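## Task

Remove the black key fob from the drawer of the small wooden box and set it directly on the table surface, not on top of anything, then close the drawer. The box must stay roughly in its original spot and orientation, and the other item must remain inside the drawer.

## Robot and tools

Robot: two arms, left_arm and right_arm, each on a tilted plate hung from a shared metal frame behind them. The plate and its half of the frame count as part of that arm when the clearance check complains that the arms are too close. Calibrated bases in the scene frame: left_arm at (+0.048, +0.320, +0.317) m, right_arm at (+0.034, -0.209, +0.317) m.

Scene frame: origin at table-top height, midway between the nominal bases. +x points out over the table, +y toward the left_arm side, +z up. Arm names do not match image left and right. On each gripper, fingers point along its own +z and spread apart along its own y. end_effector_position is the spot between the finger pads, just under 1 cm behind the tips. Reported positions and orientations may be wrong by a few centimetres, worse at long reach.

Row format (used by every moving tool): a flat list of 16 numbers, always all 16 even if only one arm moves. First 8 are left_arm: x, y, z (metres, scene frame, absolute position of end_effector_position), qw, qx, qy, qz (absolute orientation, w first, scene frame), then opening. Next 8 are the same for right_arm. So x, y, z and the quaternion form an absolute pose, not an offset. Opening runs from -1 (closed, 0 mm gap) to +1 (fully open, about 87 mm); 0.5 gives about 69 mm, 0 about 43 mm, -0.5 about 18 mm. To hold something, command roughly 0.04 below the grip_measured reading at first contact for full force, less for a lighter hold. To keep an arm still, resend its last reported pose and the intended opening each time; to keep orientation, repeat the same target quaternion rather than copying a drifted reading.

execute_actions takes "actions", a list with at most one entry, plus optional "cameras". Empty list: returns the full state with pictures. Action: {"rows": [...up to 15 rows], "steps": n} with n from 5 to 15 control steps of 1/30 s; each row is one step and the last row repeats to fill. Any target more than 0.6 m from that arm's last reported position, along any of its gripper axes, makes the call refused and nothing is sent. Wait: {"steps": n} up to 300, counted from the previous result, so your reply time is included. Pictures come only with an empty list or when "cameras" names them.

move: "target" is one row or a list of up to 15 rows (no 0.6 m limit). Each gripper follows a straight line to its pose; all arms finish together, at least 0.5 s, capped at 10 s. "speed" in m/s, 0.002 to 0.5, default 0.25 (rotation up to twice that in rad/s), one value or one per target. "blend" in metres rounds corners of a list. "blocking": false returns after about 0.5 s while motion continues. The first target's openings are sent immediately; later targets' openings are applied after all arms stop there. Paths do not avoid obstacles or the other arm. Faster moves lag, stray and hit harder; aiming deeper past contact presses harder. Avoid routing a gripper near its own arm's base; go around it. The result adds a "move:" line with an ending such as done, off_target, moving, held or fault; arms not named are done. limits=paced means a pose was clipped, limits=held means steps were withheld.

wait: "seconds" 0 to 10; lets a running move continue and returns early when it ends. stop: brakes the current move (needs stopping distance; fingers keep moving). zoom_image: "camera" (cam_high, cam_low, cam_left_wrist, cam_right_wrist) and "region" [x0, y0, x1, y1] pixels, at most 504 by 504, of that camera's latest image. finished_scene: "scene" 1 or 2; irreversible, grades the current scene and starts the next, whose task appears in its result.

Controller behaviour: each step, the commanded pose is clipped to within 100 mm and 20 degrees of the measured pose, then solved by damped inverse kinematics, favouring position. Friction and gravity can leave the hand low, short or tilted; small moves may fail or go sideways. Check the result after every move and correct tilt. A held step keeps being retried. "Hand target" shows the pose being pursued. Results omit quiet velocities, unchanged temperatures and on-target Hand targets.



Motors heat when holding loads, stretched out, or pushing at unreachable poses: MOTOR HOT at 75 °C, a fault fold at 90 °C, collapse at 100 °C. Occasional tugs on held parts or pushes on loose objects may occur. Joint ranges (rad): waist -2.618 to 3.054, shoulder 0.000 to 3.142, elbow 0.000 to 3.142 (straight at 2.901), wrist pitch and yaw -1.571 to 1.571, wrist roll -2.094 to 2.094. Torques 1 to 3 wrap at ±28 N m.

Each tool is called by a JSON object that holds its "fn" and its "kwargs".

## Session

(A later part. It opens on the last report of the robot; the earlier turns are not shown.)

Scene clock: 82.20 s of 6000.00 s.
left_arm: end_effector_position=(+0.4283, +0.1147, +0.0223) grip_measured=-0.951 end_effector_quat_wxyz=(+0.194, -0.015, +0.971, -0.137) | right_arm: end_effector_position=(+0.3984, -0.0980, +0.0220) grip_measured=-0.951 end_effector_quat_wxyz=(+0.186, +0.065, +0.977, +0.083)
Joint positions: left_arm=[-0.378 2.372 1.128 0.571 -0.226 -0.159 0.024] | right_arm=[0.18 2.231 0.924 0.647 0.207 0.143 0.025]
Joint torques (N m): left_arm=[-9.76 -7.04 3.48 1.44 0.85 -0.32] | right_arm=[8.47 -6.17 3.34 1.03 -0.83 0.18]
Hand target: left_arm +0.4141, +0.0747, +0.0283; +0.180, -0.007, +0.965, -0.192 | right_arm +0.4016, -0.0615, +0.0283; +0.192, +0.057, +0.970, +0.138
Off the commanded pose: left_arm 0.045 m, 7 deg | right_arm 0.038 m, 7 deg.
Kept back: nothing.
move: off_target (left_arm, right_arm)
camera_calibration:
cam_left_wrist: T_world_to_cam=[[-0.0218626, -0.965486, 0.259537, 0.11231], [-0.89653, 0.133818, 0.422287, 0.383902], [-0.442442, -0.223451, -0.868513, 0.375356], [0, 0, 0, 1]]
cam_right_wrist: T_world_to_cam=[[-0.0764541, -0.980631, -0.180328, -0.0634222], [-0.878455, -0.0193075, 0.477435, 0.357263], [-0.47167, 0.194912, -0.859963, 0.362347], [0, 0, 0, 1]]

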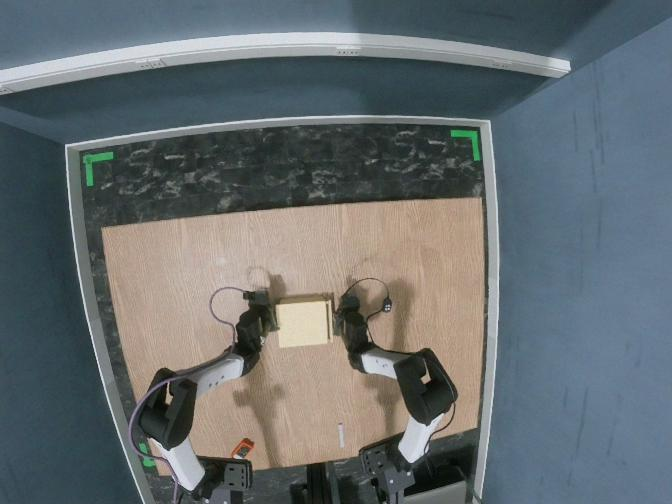

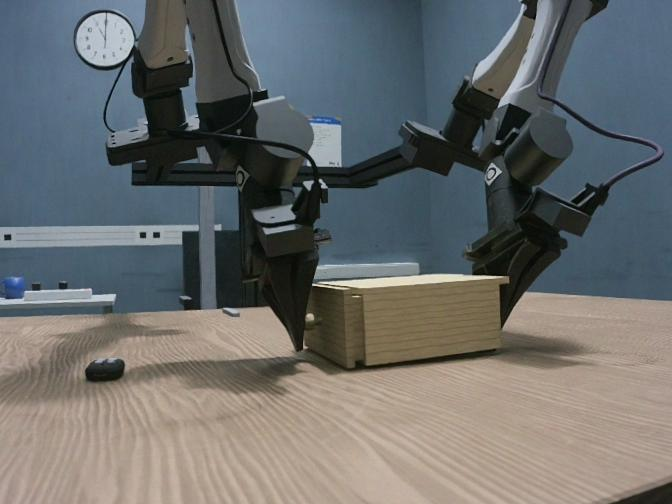

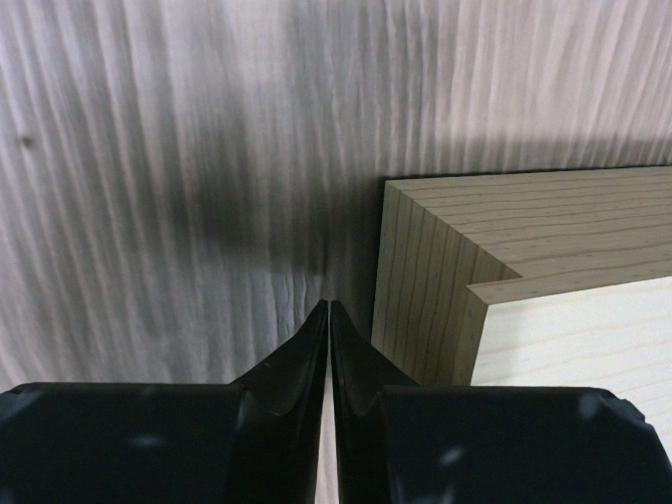

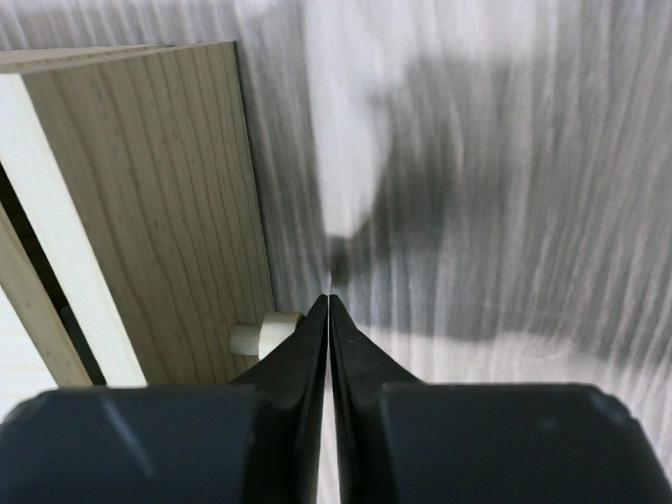

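{"fn": "move", "kwargs": {"target": [0.414, 0.066, 0.027, 0.1815, -0.007, 0.9641, -0.1929, -0.95, 0.4033, -0.050, 0.026, 0.1931, 0.0578, 0.9699, 0.1393, -0.95], "speed": 0.03}}

{"fn": "zoom_image", "kwargs": {"camera": "cam_low", "region": [220, 180, 620, 400]}}

{"fn": "zoom_image", "kwargs": {"camera": "cam_high", "region": [220, 260, 400, 380]}}

Scene clock: 83.13 s of 6000.00 s.
left_arm: end_effector_position=(+0.4280, +0.1142, +0.0231) grip_measured=-0.951 end_effector_quat_wxyz=(+0.195, -0.017, +0.972, -0.129) | right_arm: end_effector_position=(+0.3983, -0.0994, +0.0215) grip_measured=-0.951 end_effector_quat_wxyz=(+0.187, +0.069, +0.978, +0.064)
Joint positions: left_arm=[-0.388 2.372 1.128 0.571 -0.251 -0.164 0.024] | right_arm=[0.194 2.235 0.93 0.64 0.255 0.153 0.024]
Joint torques (N m): left_arm=[-10.36 -6.74 3.7 1.43 0.94 -0.36] | right_arm=[9.5 -5.91 3.56 1.02 -1.1 0.26]
Hand target: left_arm +0.4116, +0.0695, +0.0299; +0.180, -0.007, +0.965, -0.191 | right_arm +0.4007, -0.0525, +0.0297; +0.191, +0.057, +0.970, +0.138
Off the commanded pose: left_arm 0.050 m, 8 deg | right_arm 0.050 m, 9 deg.
Kept back: nothing.
move: off_target (left_arm, right_arm)
camera_calibration:
cam_left_wrist: T_world_to_cam=[[-0.0154628, -0.969558, 0.244374, 0.109687], [-0.898424, 0.120743, 0.422202, 0.38567], [-0.438856, -0.213023, -0.872941, 0.373259], [0, 0, 0, 1]]
cam_right_wrist: T_world_to_cam=[[-0.0911492, -0.985082, -0.145965, -0.0602184], [-0.877068, 0.00999157, 0.480262, 0.359644], [-0.471639, 0.171797, -0.864895, 0.359997], [0, 0, 0, 1]]

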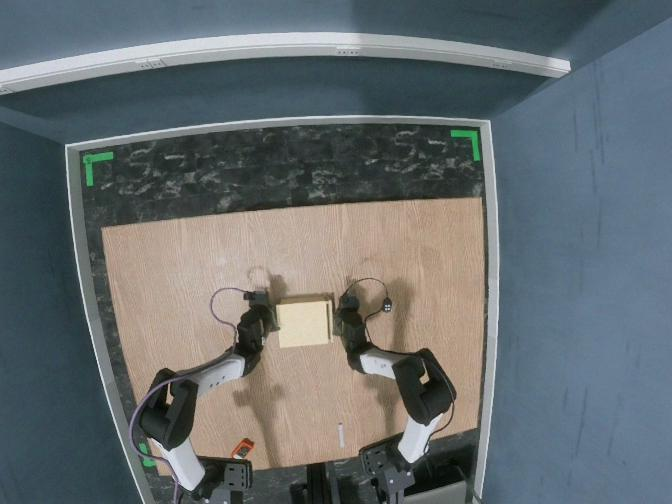

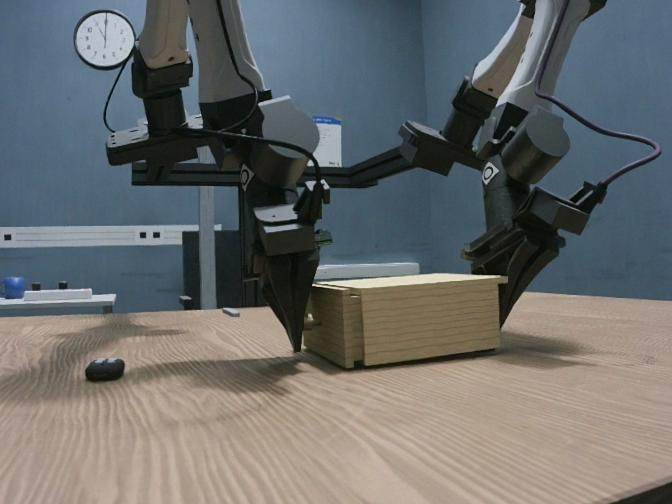

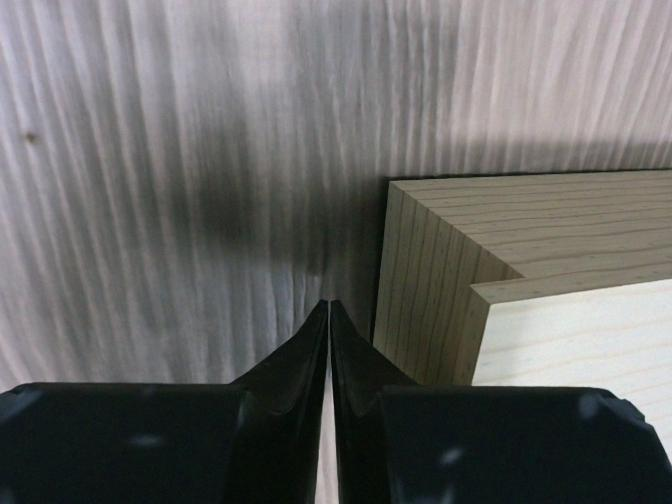

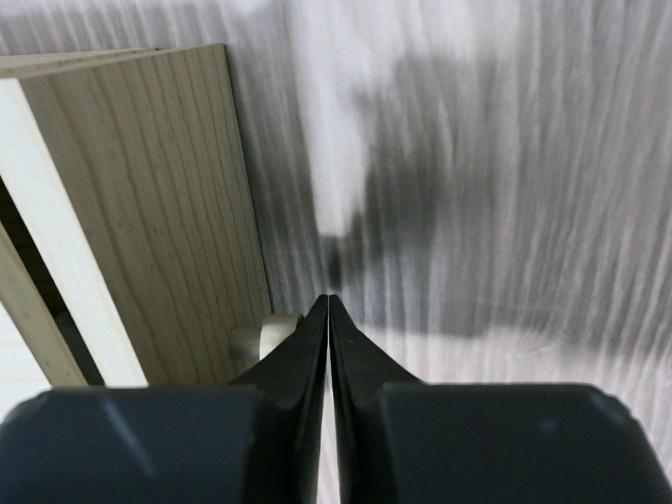

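Scaled by 1.260 from the camera's 672x504 image, which has a finer 960x720 frame.

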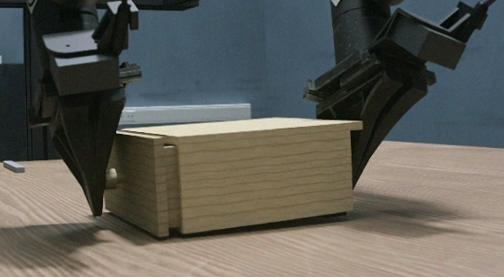

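Scaled by 2.800 from the camera's 672x504 image, which has a finer 960x720 frame.

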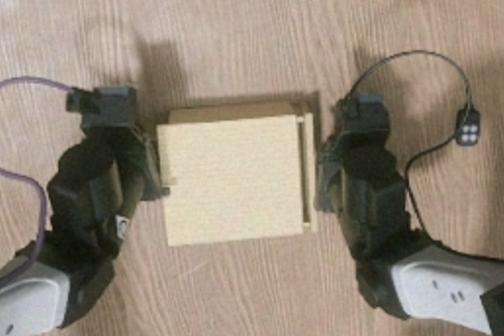

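{"fn": "move", "kwargs": {"target": [[0.425, 0.120, 0.024, 0.1815, -0.007, 0.9641, -0.1929, -0.95, 0.4033, -0.090, 0.026, 0.1931, 0.0578, 0.9699, 0.1393, -0.95],[0.405, 0.160, 0.032, 0.1690, -0.0371, 0.9240, -0.3410, -0.95, 0.4033, -0.110, 0.026, 0.1931, 0.0578, 0.9699, 0.1393, -0.95]], "speed": 0.06}}

{"fn": "zoom_image", "kwargs": {"camera": "cam_low", "region": [220, 180, 620, 400]}}

{"fn": "zoom_image", "kwargs": {"camera": "cam_high", "region": [220, 260, 400, 380]}}

Scene clock: 87.90 s of 6000.00 s.
left_arm: end_effector_position=(+0.3934, +0.1559, +0.0239) grip_measured=-0.951 end_effector_quat_wxyz=(+0.152, -0.040, +0.929, -0.336) | right_arm: end_effector_position=(+0.3892, -0.1039, +0.0167) grip_measured=-0.950 end_effector_quat_wxyz=(+0.173, +0.056, +0.974, +0.138)
Joint positions: left_arm=[-0.099 2.341 0.969 0.676 0.388 -0.119 0.025] | right_arm=[0.107 2.235 0.903 0.659 0.037 0.105 0.025]
Joint torques (N m): left_arm=[-2.55 -11.02 0.29 1.39 0.49 0.3] | right_arm=[2.58 -10.26 0.46 0.94 -0.24 -0.32]
Motor temperatures (°C): left_arm=[28 43 38 31 25 27 23] | right_arm=[26 38 30 32 28 29 29]
Hand target: left_arm +0.4048, +0.1600, +0.0317; +0.169, -0.037, +0.924, -0.341 | right_arm +0.4032, -0.1098, +0.0258; +0.193, +0.058, +0.970, +0.139
Off the commanded pose: left_arm 0.015 m, 2 deg | right_arm 0.018 m, 2 deg.
Kept back: nothing.
move: off_target (left_arm, right_arm)
camera_calibration:
cam_left_wrist: T_world_to_cam=[[-0.0268575, -0.77913, 0.626287, 0.115102], [-0.860061, 0.337323, 0.382764, 0.301231], [-0.509484, -0.528365, -0.679159, 0.4399], [0, 0, 0, 1]]
cam_right_wrist: T_world_to_cam=[[-0.0419473, -0.958455, -0.282143, -0.080346], [-0.868414, -0.104666, 0.484666, 0.338678], [-0.494061, 0.265348, -0.827946, 0.370175], [0, 0, 0, 1]]

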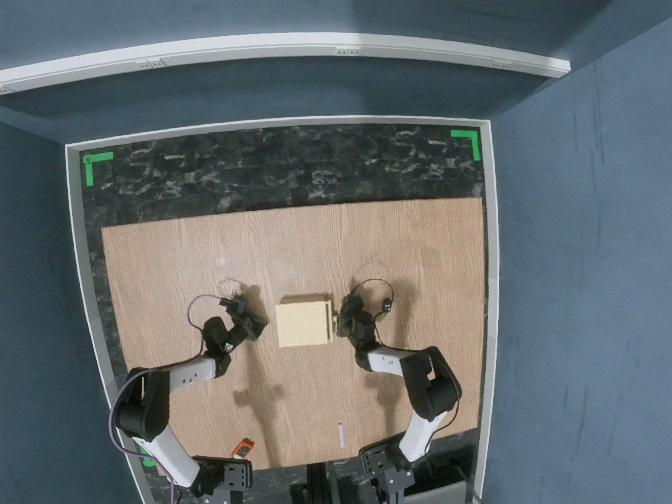

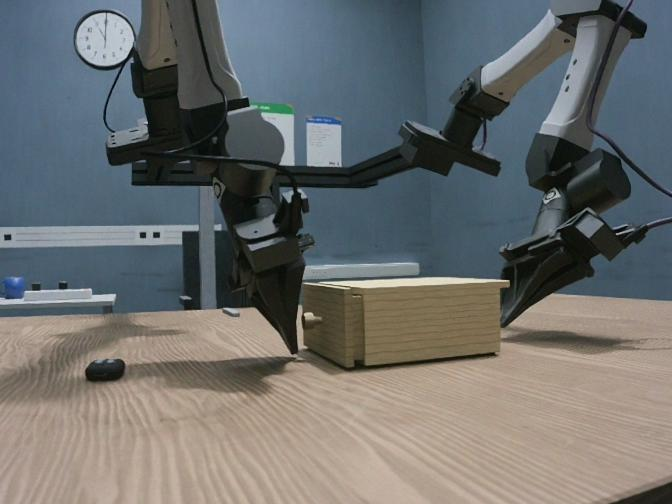

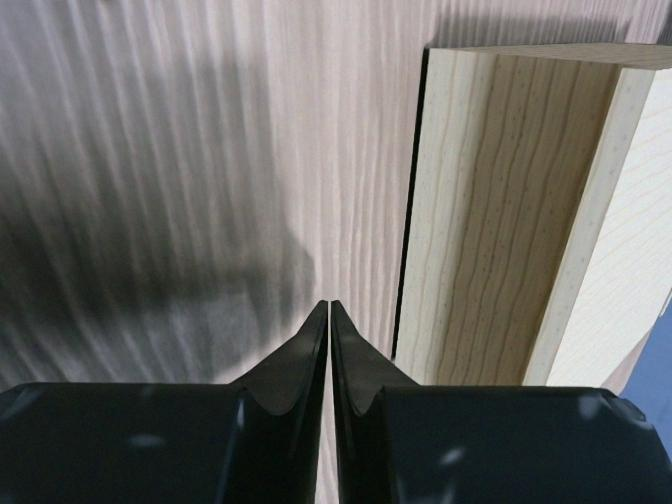

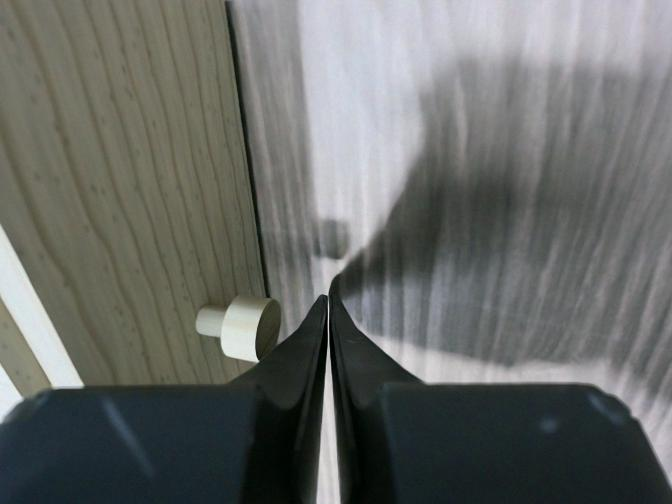

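Scaled by 1.260 from the camera's 672x504 image, which has a finer 960x720 frame.

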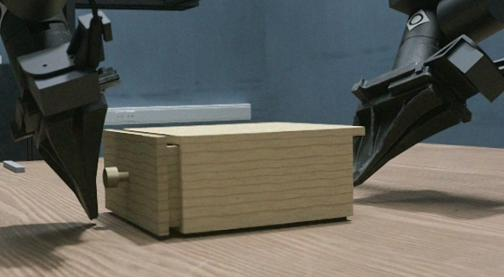

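Scaled by 2.800 from the camera's 672x504 image, which has a finer 960x720 frame.

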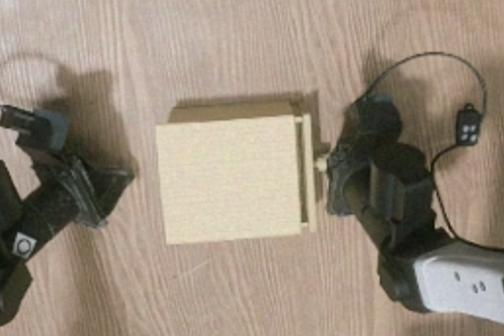

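{"fn": "move", "kwargs": {"target": [[0.415, 0.120, 0.034, 0.1690, -0.0371, 0.9240, -0.3410, -0.95, 0.4033, -0.105, 0.030, 0.1931, 0.0578, 0.9699, 0.1393, -0.95],[0.415, 0.095, 0.034, 0.1690, -0.0371, 0.9240, -0.3410, -0.95, 0.4033, -0.080, 0.030, 0.1931, 0.0578, 0.9699, 0.1393, -0.95]], "speed": 0.04, "blend": 0.01}}

{"fn": "zoom_image", "kwargs": {"camera": "cam_low", "region": [220, 180, 620, 400]}}

{"fn": "zoom_image", "kwargs": {"camera": "cam_high", "region": [220, 260, 400, 380]}}

Scene clock: 90.10 s of 6000.00 s.
left_arm: end_effector_position=(+0.4176, +0.1023, +0.0368) grip_measured=-0.951 end_effector_quat_wxyz=(+0.171, -0.036, +0.924, -0.339) | right_arm: end_effector_position=(+0.3889, -0.0970, +0.0193) grip_measured=-0.950 end_effector_quat_wxyz=(+0.176, +0.059, +0.976, +0.115)
Joint positions: left_arm=[-0.238 2.367 1.057 0.68 0.284 -0.203 0.025] | right_arm=[0.15 2.235 0.903 0.659 0.116 0.129 0.025]
Joint torques (N m): left_arm=[-5.6 -7.71 2.26 1.56 0.31 0.1] | right_arm=[6.48 -8.98 2.41 0.9 -0.42 0.03]
Heat: left arm: 44 °C; right arm: 38 °C.
Hand target: left_arm +0.4149, +0.0952, +0.0342; +0.169, -0.037, +0.924, -0.341 | right_arm +0.4029, -0.0803, +0.0304; +0.193, +0.058, +0.970, +0.139
Off the commanded pose: left_arm 0.008 m, 0 deg | right_arm 0.025 m, 3 deg.
Kept back: nothing.
move: off_target (right_arm)
camera_calibration:
cam_left_wrist: T_world_to_cam=[[-0.0476231, -0.775754, 0.629236, 0.0741221], [-0.876153, 0.334956, 0.346641, 0.343495], [-0.479674, -0.534799, -0.695631, 0.42146], [0, 0, 0, 1]]
cam_right_wrist: T_world_to_cam=[[-0.0548494, -0.969243, -0.239917, -0.0698743], [-0.870015, -0.0715138, 0.487811, 0.341682], [-0.489965, 0.235487, -0.839333, 0.366064], [0, 0, 0, 1]]

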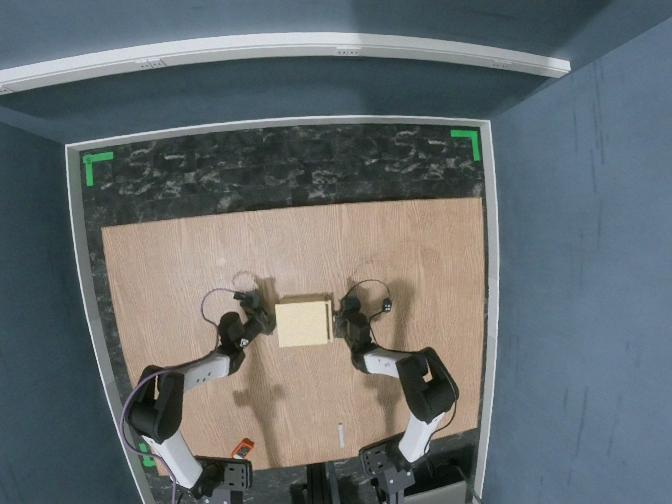

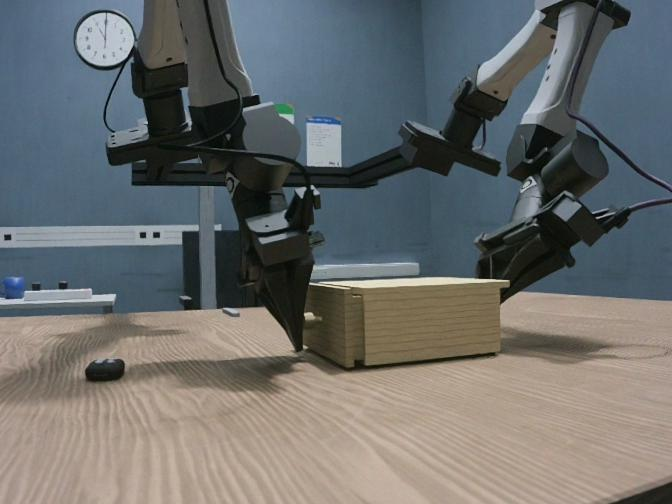

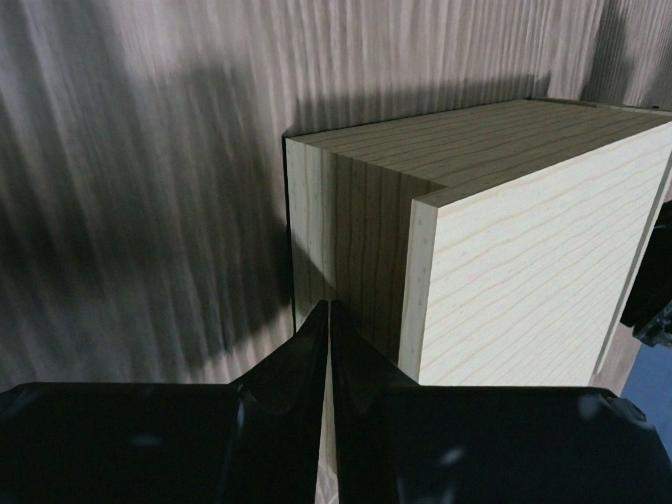

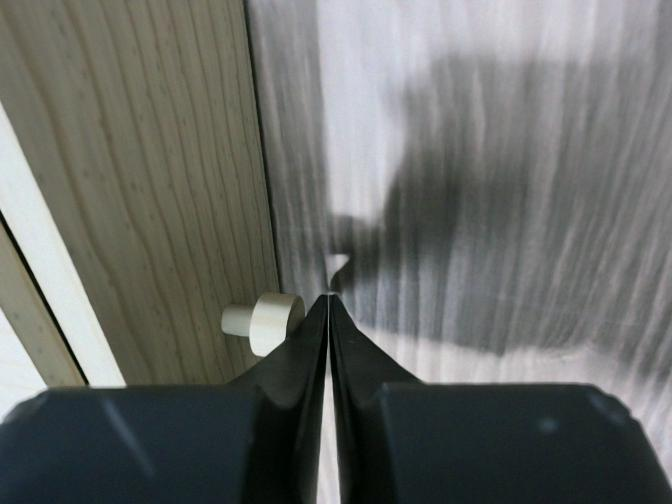

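Scaled by 1.260 from the camera's 672x504 image, which has a finer 960x720 frame.

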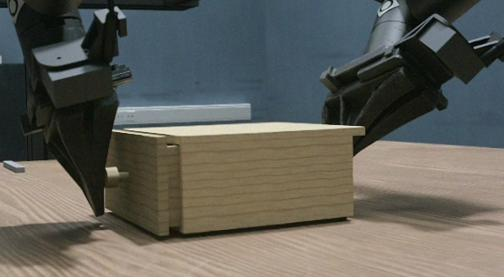

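Scaled by 2.800 from the camera's 672x504 image, which has a finer 960x720 frame.

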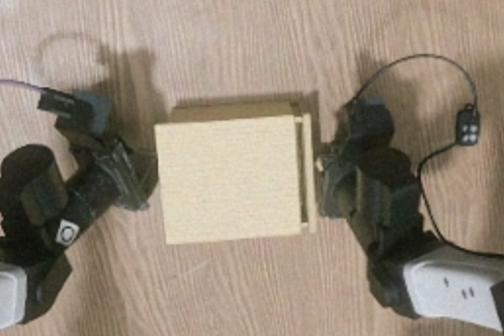

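{"fn": "move", "kwargs": {"target": [0.413, 0.078, 0.034, 0.1690, -0.0371, 0.9240, -0.3410, -0.95, 0.4033, -0.062, 0.030, 0.1931, 0.0578, 0.9699, 0.1393, -0.95], "speed": 0.03}}

{"fn": "zoom_image", "kwargs": {"camera": "cam_low", "region": [220, 180, 620, 400]}}

{"fn": "zoom_image", "kwargs": {"camera": "cam_high", "region": [220, 260, 400, 380]}}

Scene clock: 91.20 s of 6000.00 s.
left_arm: end_effector_position=(+0.4200, +0.1009, +0.0298) grip_measured=-0.951 end_effector_quat_wxyz=(+0.177, -0.043, +0.933, -0.311) | right_arm: end_effector_position=(+0.3902, -0.0970, +0.0201) grip_measured=-0.951 end_effector_quat_wxyz=(+0.176, +0.067, +0.978, +0.087)
Joint positions: left_arm=[-0.26 2.384 1.071 0.689 0.206 -0.216 0.025] | right_arm=[0.179 2.235 0.914 0.641 0.198 0.153 0.025]
Joint torques (N m): left_arm=[-7.41 -7.39 2.51 1.59 0.7 -0.02] | right_arm=[8.53 -7.71 3.26 1.02 -0.82 0.04]
Hand target: left_arm +0.4124, +0.0790, +0.0347; +0.169, -0.037, +0.924, -0.341 | right_arm +0.4019, -0.0631, +0.0318; +0.192, +0.057, +0.970, +0.139
Off the commanded pose: left_arm 0.024 m, 4 deg | right_arm 0.039 m, 7 deg.
Kept back: nothing.
move: off_target (left_arm, right_arm)
camera_calibration:
cam_left_wrist: T_world_to_cam=[[-0.0279848, -0.809865, 0.585948, 0.0740251], [-0.884746, 0.292883, 0.362552, 0.355833], [-0.465232, -0.508269, -0.724721, 0.409188], [0, 0, 0, 1]]
cam_right_wrist: T_world_to_cam=[[-0.0811757, -0.978857, -0.187746, -0.0612302], [-0.868407, -0.0229867, 0.495319, 0.346305], [-0.489162, 0.203248, -0.848181, 0.364109], [0, 0, 0, 1]]

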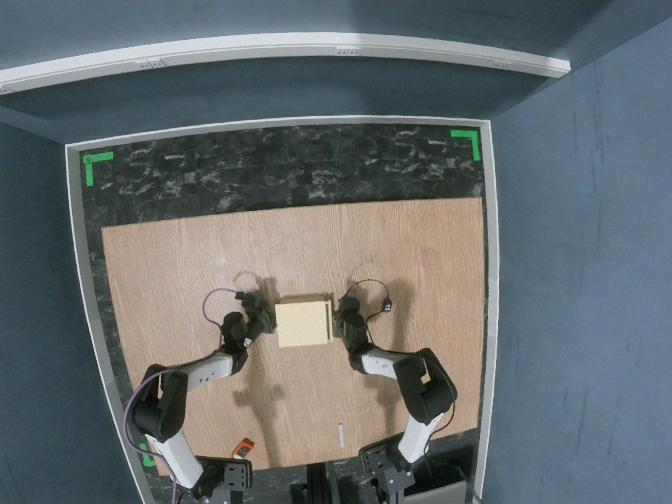

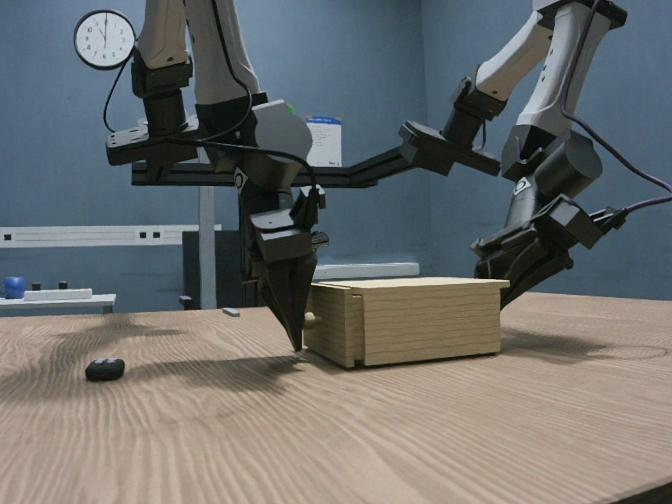

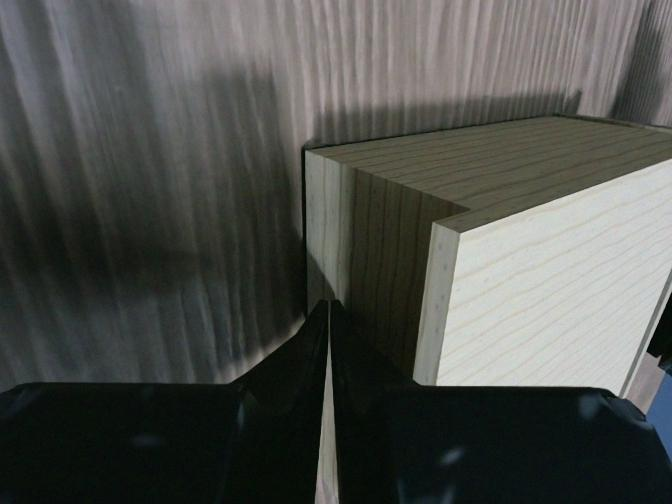

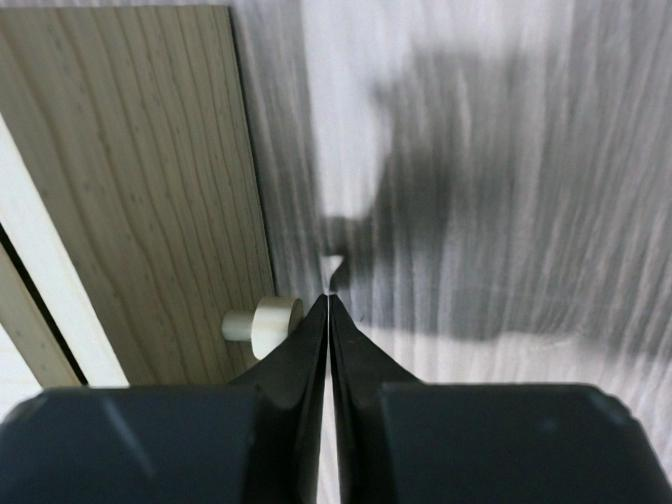

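Scaled by 1.260 from the camera's 672x504 image, which has a finer 960x720 frame.

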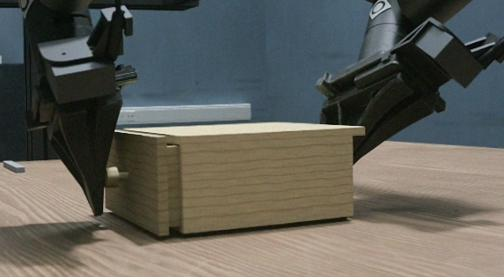

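Scaled by 2.800 from the camera's 672x504 image, which has a finer 960x720 frame.

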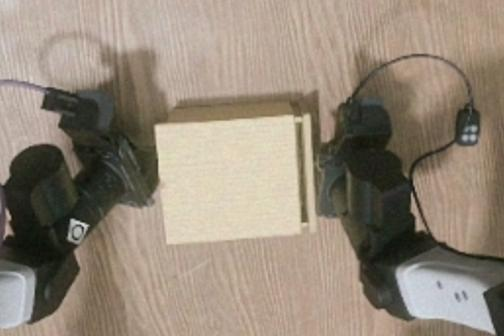

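{"fn": "zoom_image", "kwargs": {"camera": "cam_right_wrist", "region": [0, 60, 320, 390]}}

{"fn": "zoom_image", "kwargs": {"camera": "cam_low", "region": [290, 260, 410, 380]}}

{"fn": "zoom_image", "kwargs": {"camera": "cam_high", "region": [300, 285, 350, 355]}}

Scaled by 1.527 from the camera's 672x504 image, which has a finer 960x720 frame.

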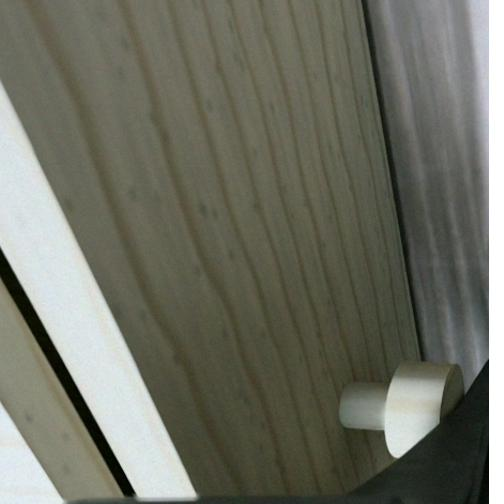

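Scaled by 4.200 from the camera's 672x504 image, which has a finer 960x720 frame.

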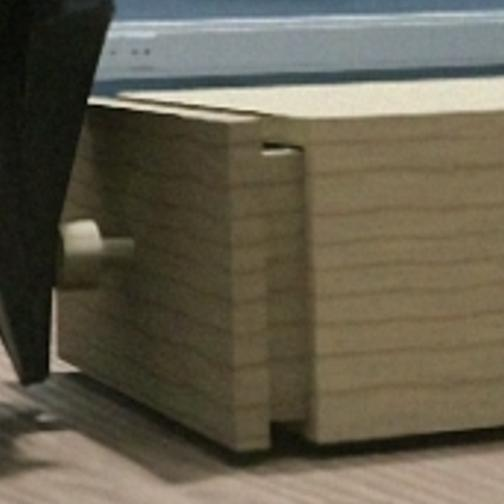

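Scaled by 7.200 from the camera's 672x504 image, which has a finer 960x720 frame.

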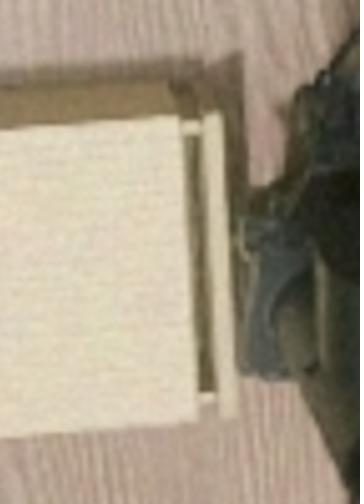

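{"fn": "move", "kwargs": {"target": [[0.410, 0.122, 0.034, 0.1690, -0.0371, 0.9240, -0.3410, -0.95, 0.4033, -0.090, 0.026, 0.1931, 0.0578, 0.9699, 0.1393, -0.95],[0.388, 0.125, 0.036, 0.1690, -0.0371, 0.9240, -0.3410, -0.95, 0.4033, -0.090, 0.026, 0.1931, 0.0578, 0.9699, 0.1393, -0.95],[0.388, 0.080, 0.036, 0.1690, -0.0371, 0.9240, -0.3410, -0.95, 0.4033, -0.065, 0.026, 0.1931, 0.0578, 0.9699, 0.1393, -0.95]], "speed": 0.05}}

{"fn": "zoom_image", "kwargs": {"camera": "cam_low", "region": [220, 180, 620, 400]}}

{"fn": "zoom_image", "kwargs": {"camera": "cam_high", "region": [220, 260, 400, 380]}}

Scene clock: 95.77 s of 6000.00 s.
left_arm: end_effector_position=(+0.3912, +0.1044, +0.0290) grip_measured=-0.951 end_effector_quat_wxyz=(+0.172, -0.042, +0.935, -0.306) | right_arm: end_effector_position=(+0.3921, -0.0949, +0.0204) grip_measured=-0.951 end_effector_quat_wxyz=(+0.177, +0.062, +0.978, +0.096)
Joint positions: left_arm=[-0.267 2.388 0.969 0.784 0.19 -0.217 0.025] | right_arm=[0.175 2.235 0.919 0.639 0.174 0.144 0.025]
Joint torques (N m): left_arm=[-7.35 -7.15 2.24 1.64 0.77 -0.07] | right_arm=[7.84 -6.71 3.33 1.12 -0.66 0.09]
Hand target: left_arm +0.3873, +0.0810, +0.0367; +0.168, -0.037, +0.924, -0.340 | right_arm +0.4021, -0.0659, +0.0277; +0.192, +0.057, +0.970, +0.139
Off the commanded pose: left_arm 0.026 m, 4 deg | right_arm 0.032 m, 5 deg.
Kept back: nothing.
move: off_target (left_arm, right_arm)
camera_calibration:
cam_left_wrist: T_world_to_cam=[[-0.0241669, -0.816819, 0.576388, 0.0760525], [-0.880634, 0.290289, 0.374455, 0.327936], [-0.473181, -0.498537, -0.726334, 0.399126], [0, 0, 0, 1]]
cam_right_wrist: T_world_to_cam=[[-0.0682547, -0.976456, -0.204633, -0.0635448], [-0.869814, -0.0422166, 0.491571, 0.346709], [-0.488636, 0.211545, -0.846454, 0.365406], [0, 0, 0, 1]]

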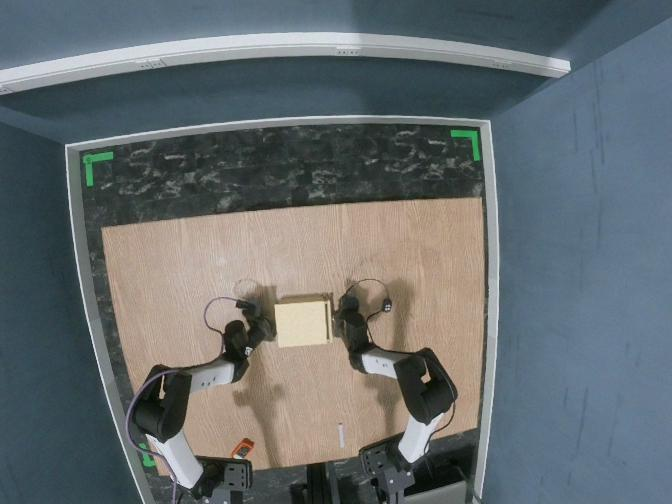

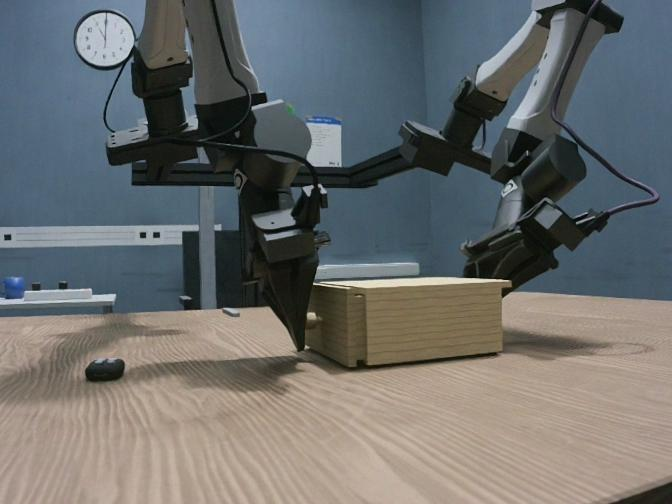

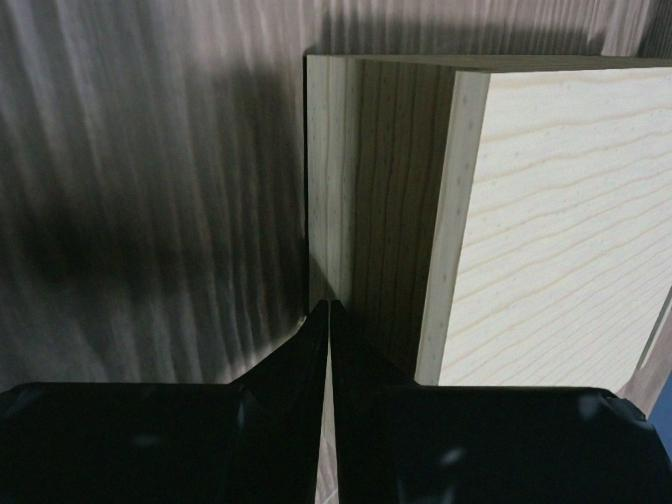

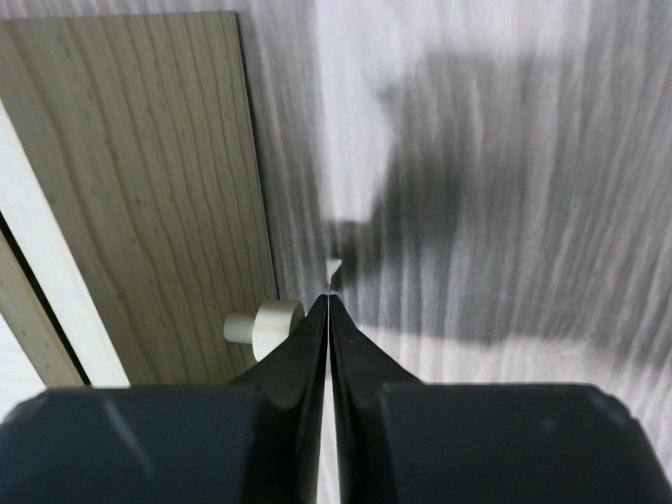

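Scaled by 1.260 from the camera's 672x504 image, which has a finer 960x720 frame.

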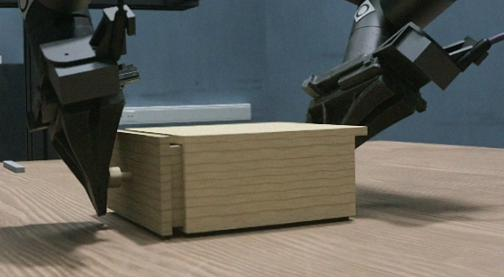

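Scaled by 2.800 from the camera's 672x504 image, which has a finer 960x720 frame.

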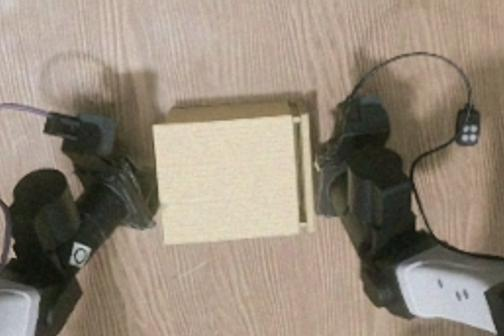

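{"fn": "move", "kwargs": {"target": [0.388, 0.060, 0.036, 0.1690, -0.0371, 0.9240, -0.3410, -0.95, 0.4033, -0.045, 0.026, 0.1931, 0.0578, 0.9699, 0.1393, -0.95], "speed": 0.05}}

{"fn": "zoom_image", "kwargs": {"camera": "cam_low", "region": [290, 260, 410, 380]}}

{"fn": "zoom_image", "kwargs": {"camera": "cam_high", "region": [220, 260, 400, 380]}}

Scene clock: 96.83 s of 6000.00 s.
left_arm: end_effector_position=(+0.3951, +0.1018, +0.0226) grip_measured=-0.951 end_effector_quat_wxyz=(+0.179, -0.048, +0.943, -0.277) | right_arm: end_effector_position=(+0.3978, -0.0845, +0.0210) grip_measured=-0.951 end_effector_quat_wxyz=(+0.185, +0.068, +0.977, +0.081)
Joint positions: left_arm=[-0.295 2.407 0.993 0.784 0.105 -0.23 0.025] | right_arm=[0.216 2.252 0.946 0.638 0.24 0.171 0.025]
Joint velocities: left_arm=[-0.046 -0.002 -0.017 0.007 0.007 0.022 0.013] | right_arm=[within noise]
Joint torques (N m): left_arm=[-9.28 -6.98 2.66 1.62 1.13 -0.24] | right_arm=[8.9 -6.23 3.48 1.04 -0.84 0.11]
Hand target: left_arm +0.3862, +0.0629, +0.0378; +0.167, -0.036, +0.925, -0.339 | right_arm +0.4015, -0.0466, +0.0285; +0.192, +0.057, +0.970, +0.138
Off the commanded pose: left_arm 0.044 m, 8 deg | right_arm 0.040 m, 7 deg.
Kept back: nothing.
move: off_target (left_arm, right_arm)
camera_calibration:
cam_left_wrist: T_world_to_cam=[[-0.00630806, -0.848873, 0.528559, 0.0749385], [-0.888785, 0.246998, 0.386075, 0.341912], [-0.458282, -0.46734, -0.756023, 0.386619], [0, 0, 0, 1]]
cam_right_wrist: T_world_to_cam=[[-0.0827563, -0.980774, -0.176729, -0.0480253], [-0.876861, -0.0126087, 0.480578, 0.357368], [-0.473567, 0.194738, -0.85896, 0.359362], [0, 0, 0, 1]]

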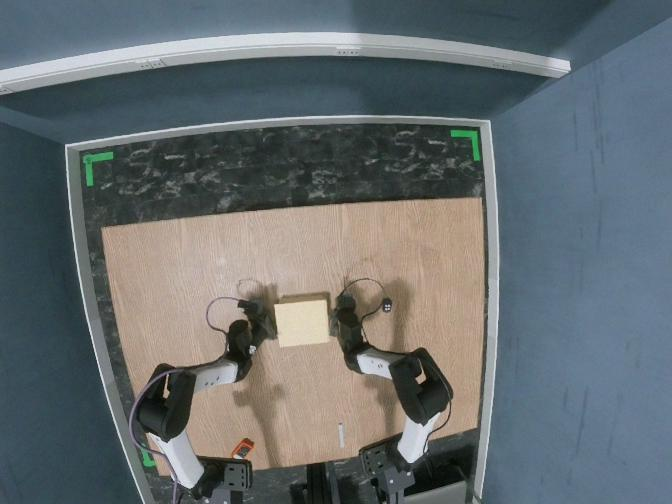

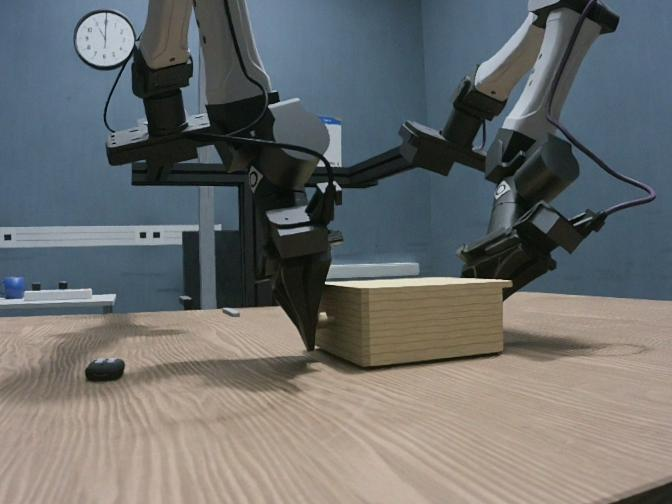

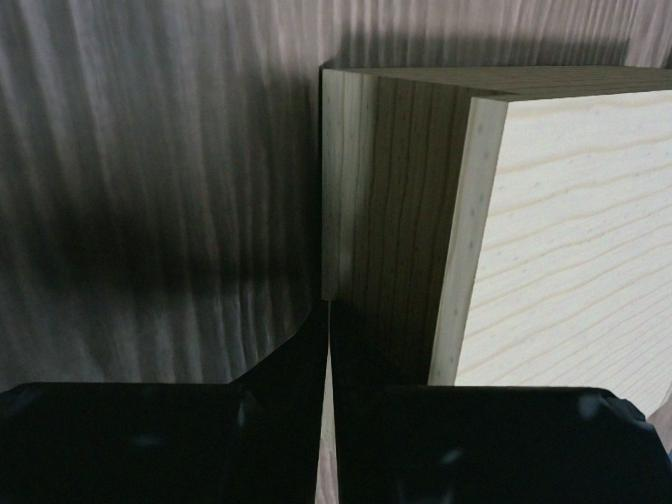

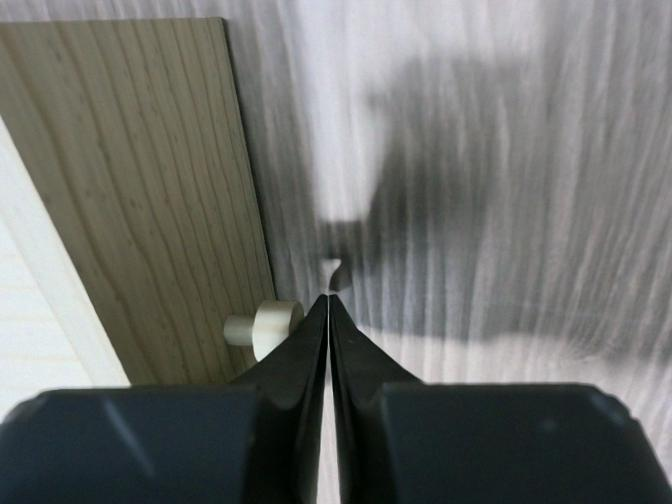

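Scaled by 4.200 from the camera's 672x504 image, which has a finer 960x720 frame.

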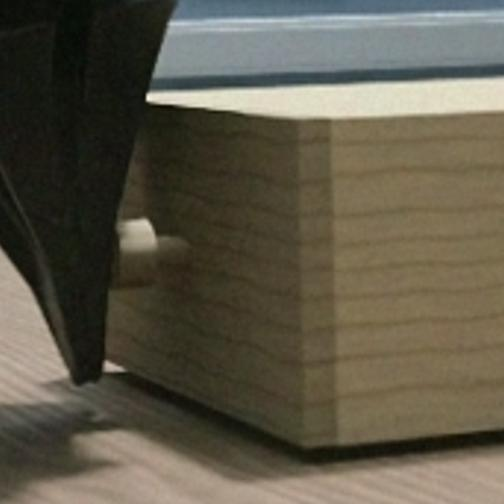

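Scaled by 2.800 from the camera's 672x504 image, which has a finer 960x720 frame.

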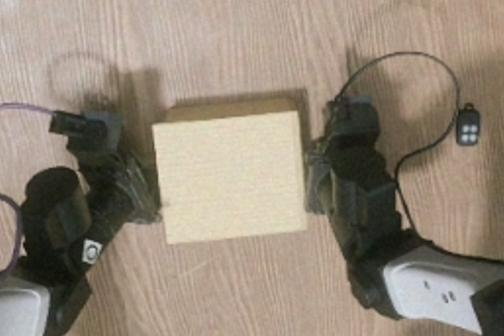

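{"fn": "move", "kwargs": {"target": [[0.392, 0.080, 0.036, 0.1690, -0.0371, 0.9240, -0.3410, -0.95, 0.4033, -0.085, 0.026, 0.1931, 0.0578, 0.9699, 0.1393, -0.95],[0.392, 0.080, 0.036, 0.1690, -0.0371, 0.9240, -0.3410, -0.95, 0.4033, -0.150, 0.035, 0.1931, 0.0578, 0.9699, 0.1393, -0.95]], "speed": 0.06, "blend": 0.01}}

{"fn": "zoom_image", "kwargs": {"camera": "cam_low", "region": [220, 180, 620, 400]}}

{"fn": "zoom_image", "kwargs": {"camera": "cam_high", "region": [220, 260, 400, 380]}}

Scene clock: 99.33 s of 6000.00 s.
left_arm: end_effector_position=(+0.3923, +0.0930, +0.0281) grip_measured=-0.951 end_effector_quat_wxyz=(+0.174, -0.041, +0.935, -0.306) | right_arm: end_effector_position=(+0.3928, -0.1450, +0.0243) grip_measured=-0.950 end_effector_quat_wxyz=(+0.180, +0.060, +0.972, +0.137)
Joint positions: left_arm=[-0.294 2.407 0.993 0.784 0.169 -0.229 0.025] | right_arm=[0 2.163 0.86 0.643 -0.044 0.046 0.025]
Joint torques (N m): left_arm=[-4.98 -8.73 1.68 1.48 0.94 0.04] | right_arm=[2.26 -10.8 0.43 0.79 -0.28 -0.3]
Hand target: left_arm +0.3918, +0.0805, +0.0362; +0.169, -0.037, +0.924, -0.340 | right_arm +0.4031, -0.1498, +0.0345; +0.193, +0.058, +0.970, +0.139
Off the commanded pose: left_arm 0.015 m, 4 deg | right_arm 0.016 m, 2 deg.
Kept back: nothing.
move: off_target (left_arm, right_arm)
camera_calibration:
cam_left_wrist: T_world_to_cam=[[-0.0285295, -0.817153, 0.575715, 0.0690139], [-0.881277, 0.29237, 0.371309, 0.332746], [-0.471738, -0.496771, -0.728479, 0.392647], [0, 0, 0, 1]]
cam_right_wrist: T_world_to_cam=[[-0.0481114, -0.958121, -0.282293, -0.114978], [-0.875239, -0.0957415, 0.47412, 0.338108], [-0.481292, 0.269885, -0.833979, 0.384953], [0, 0, 0, 1]]

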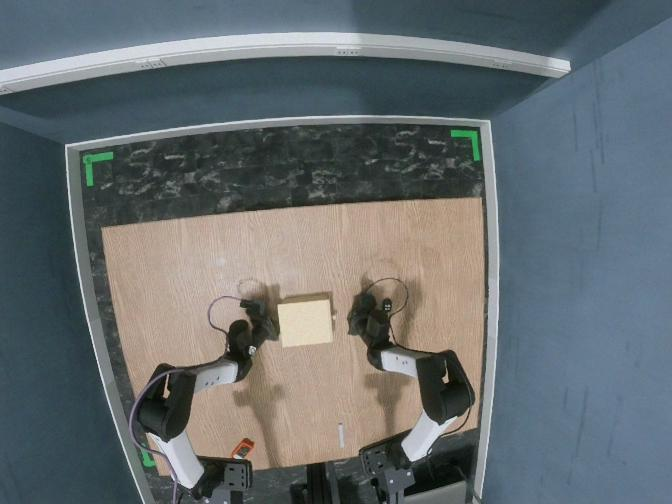

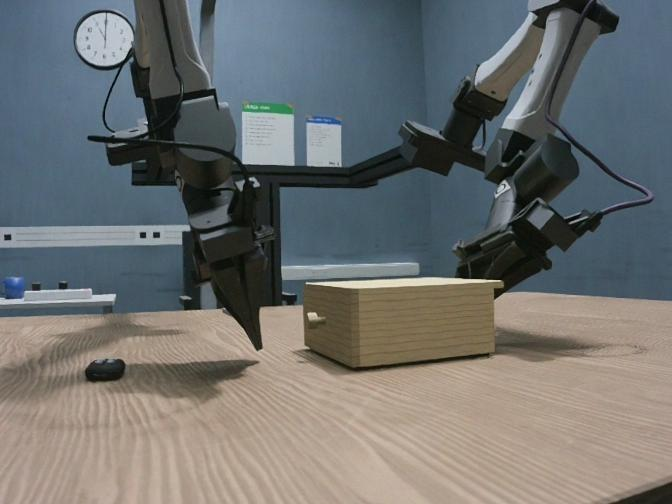

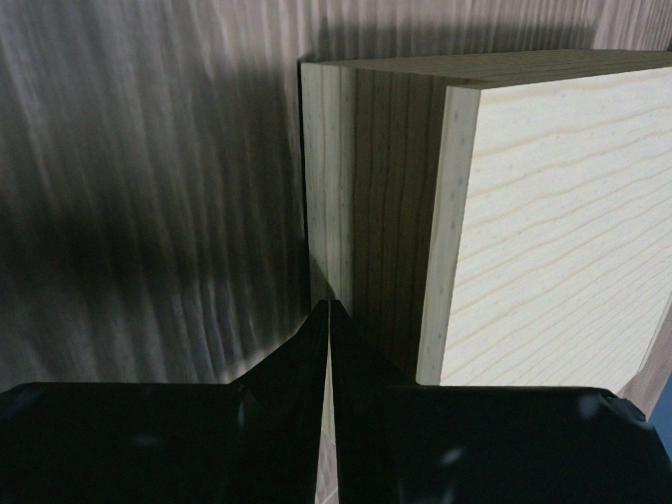

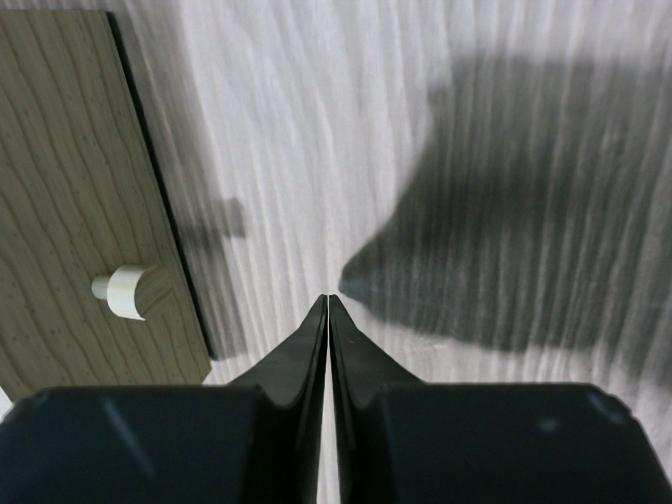

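Scaled by 1.260 from the camera's 672x504 image, which has a finer 960x720 frame.

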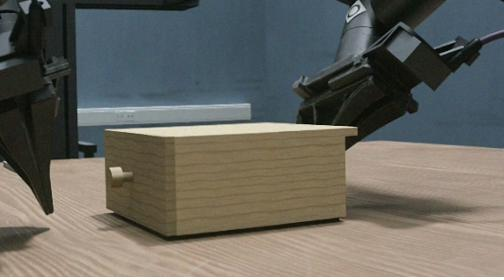

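Scaled by 2.800 from the camera's 672x504 image, which has a finer 960x720 frame.

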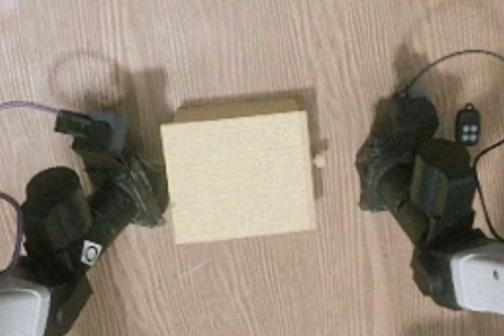

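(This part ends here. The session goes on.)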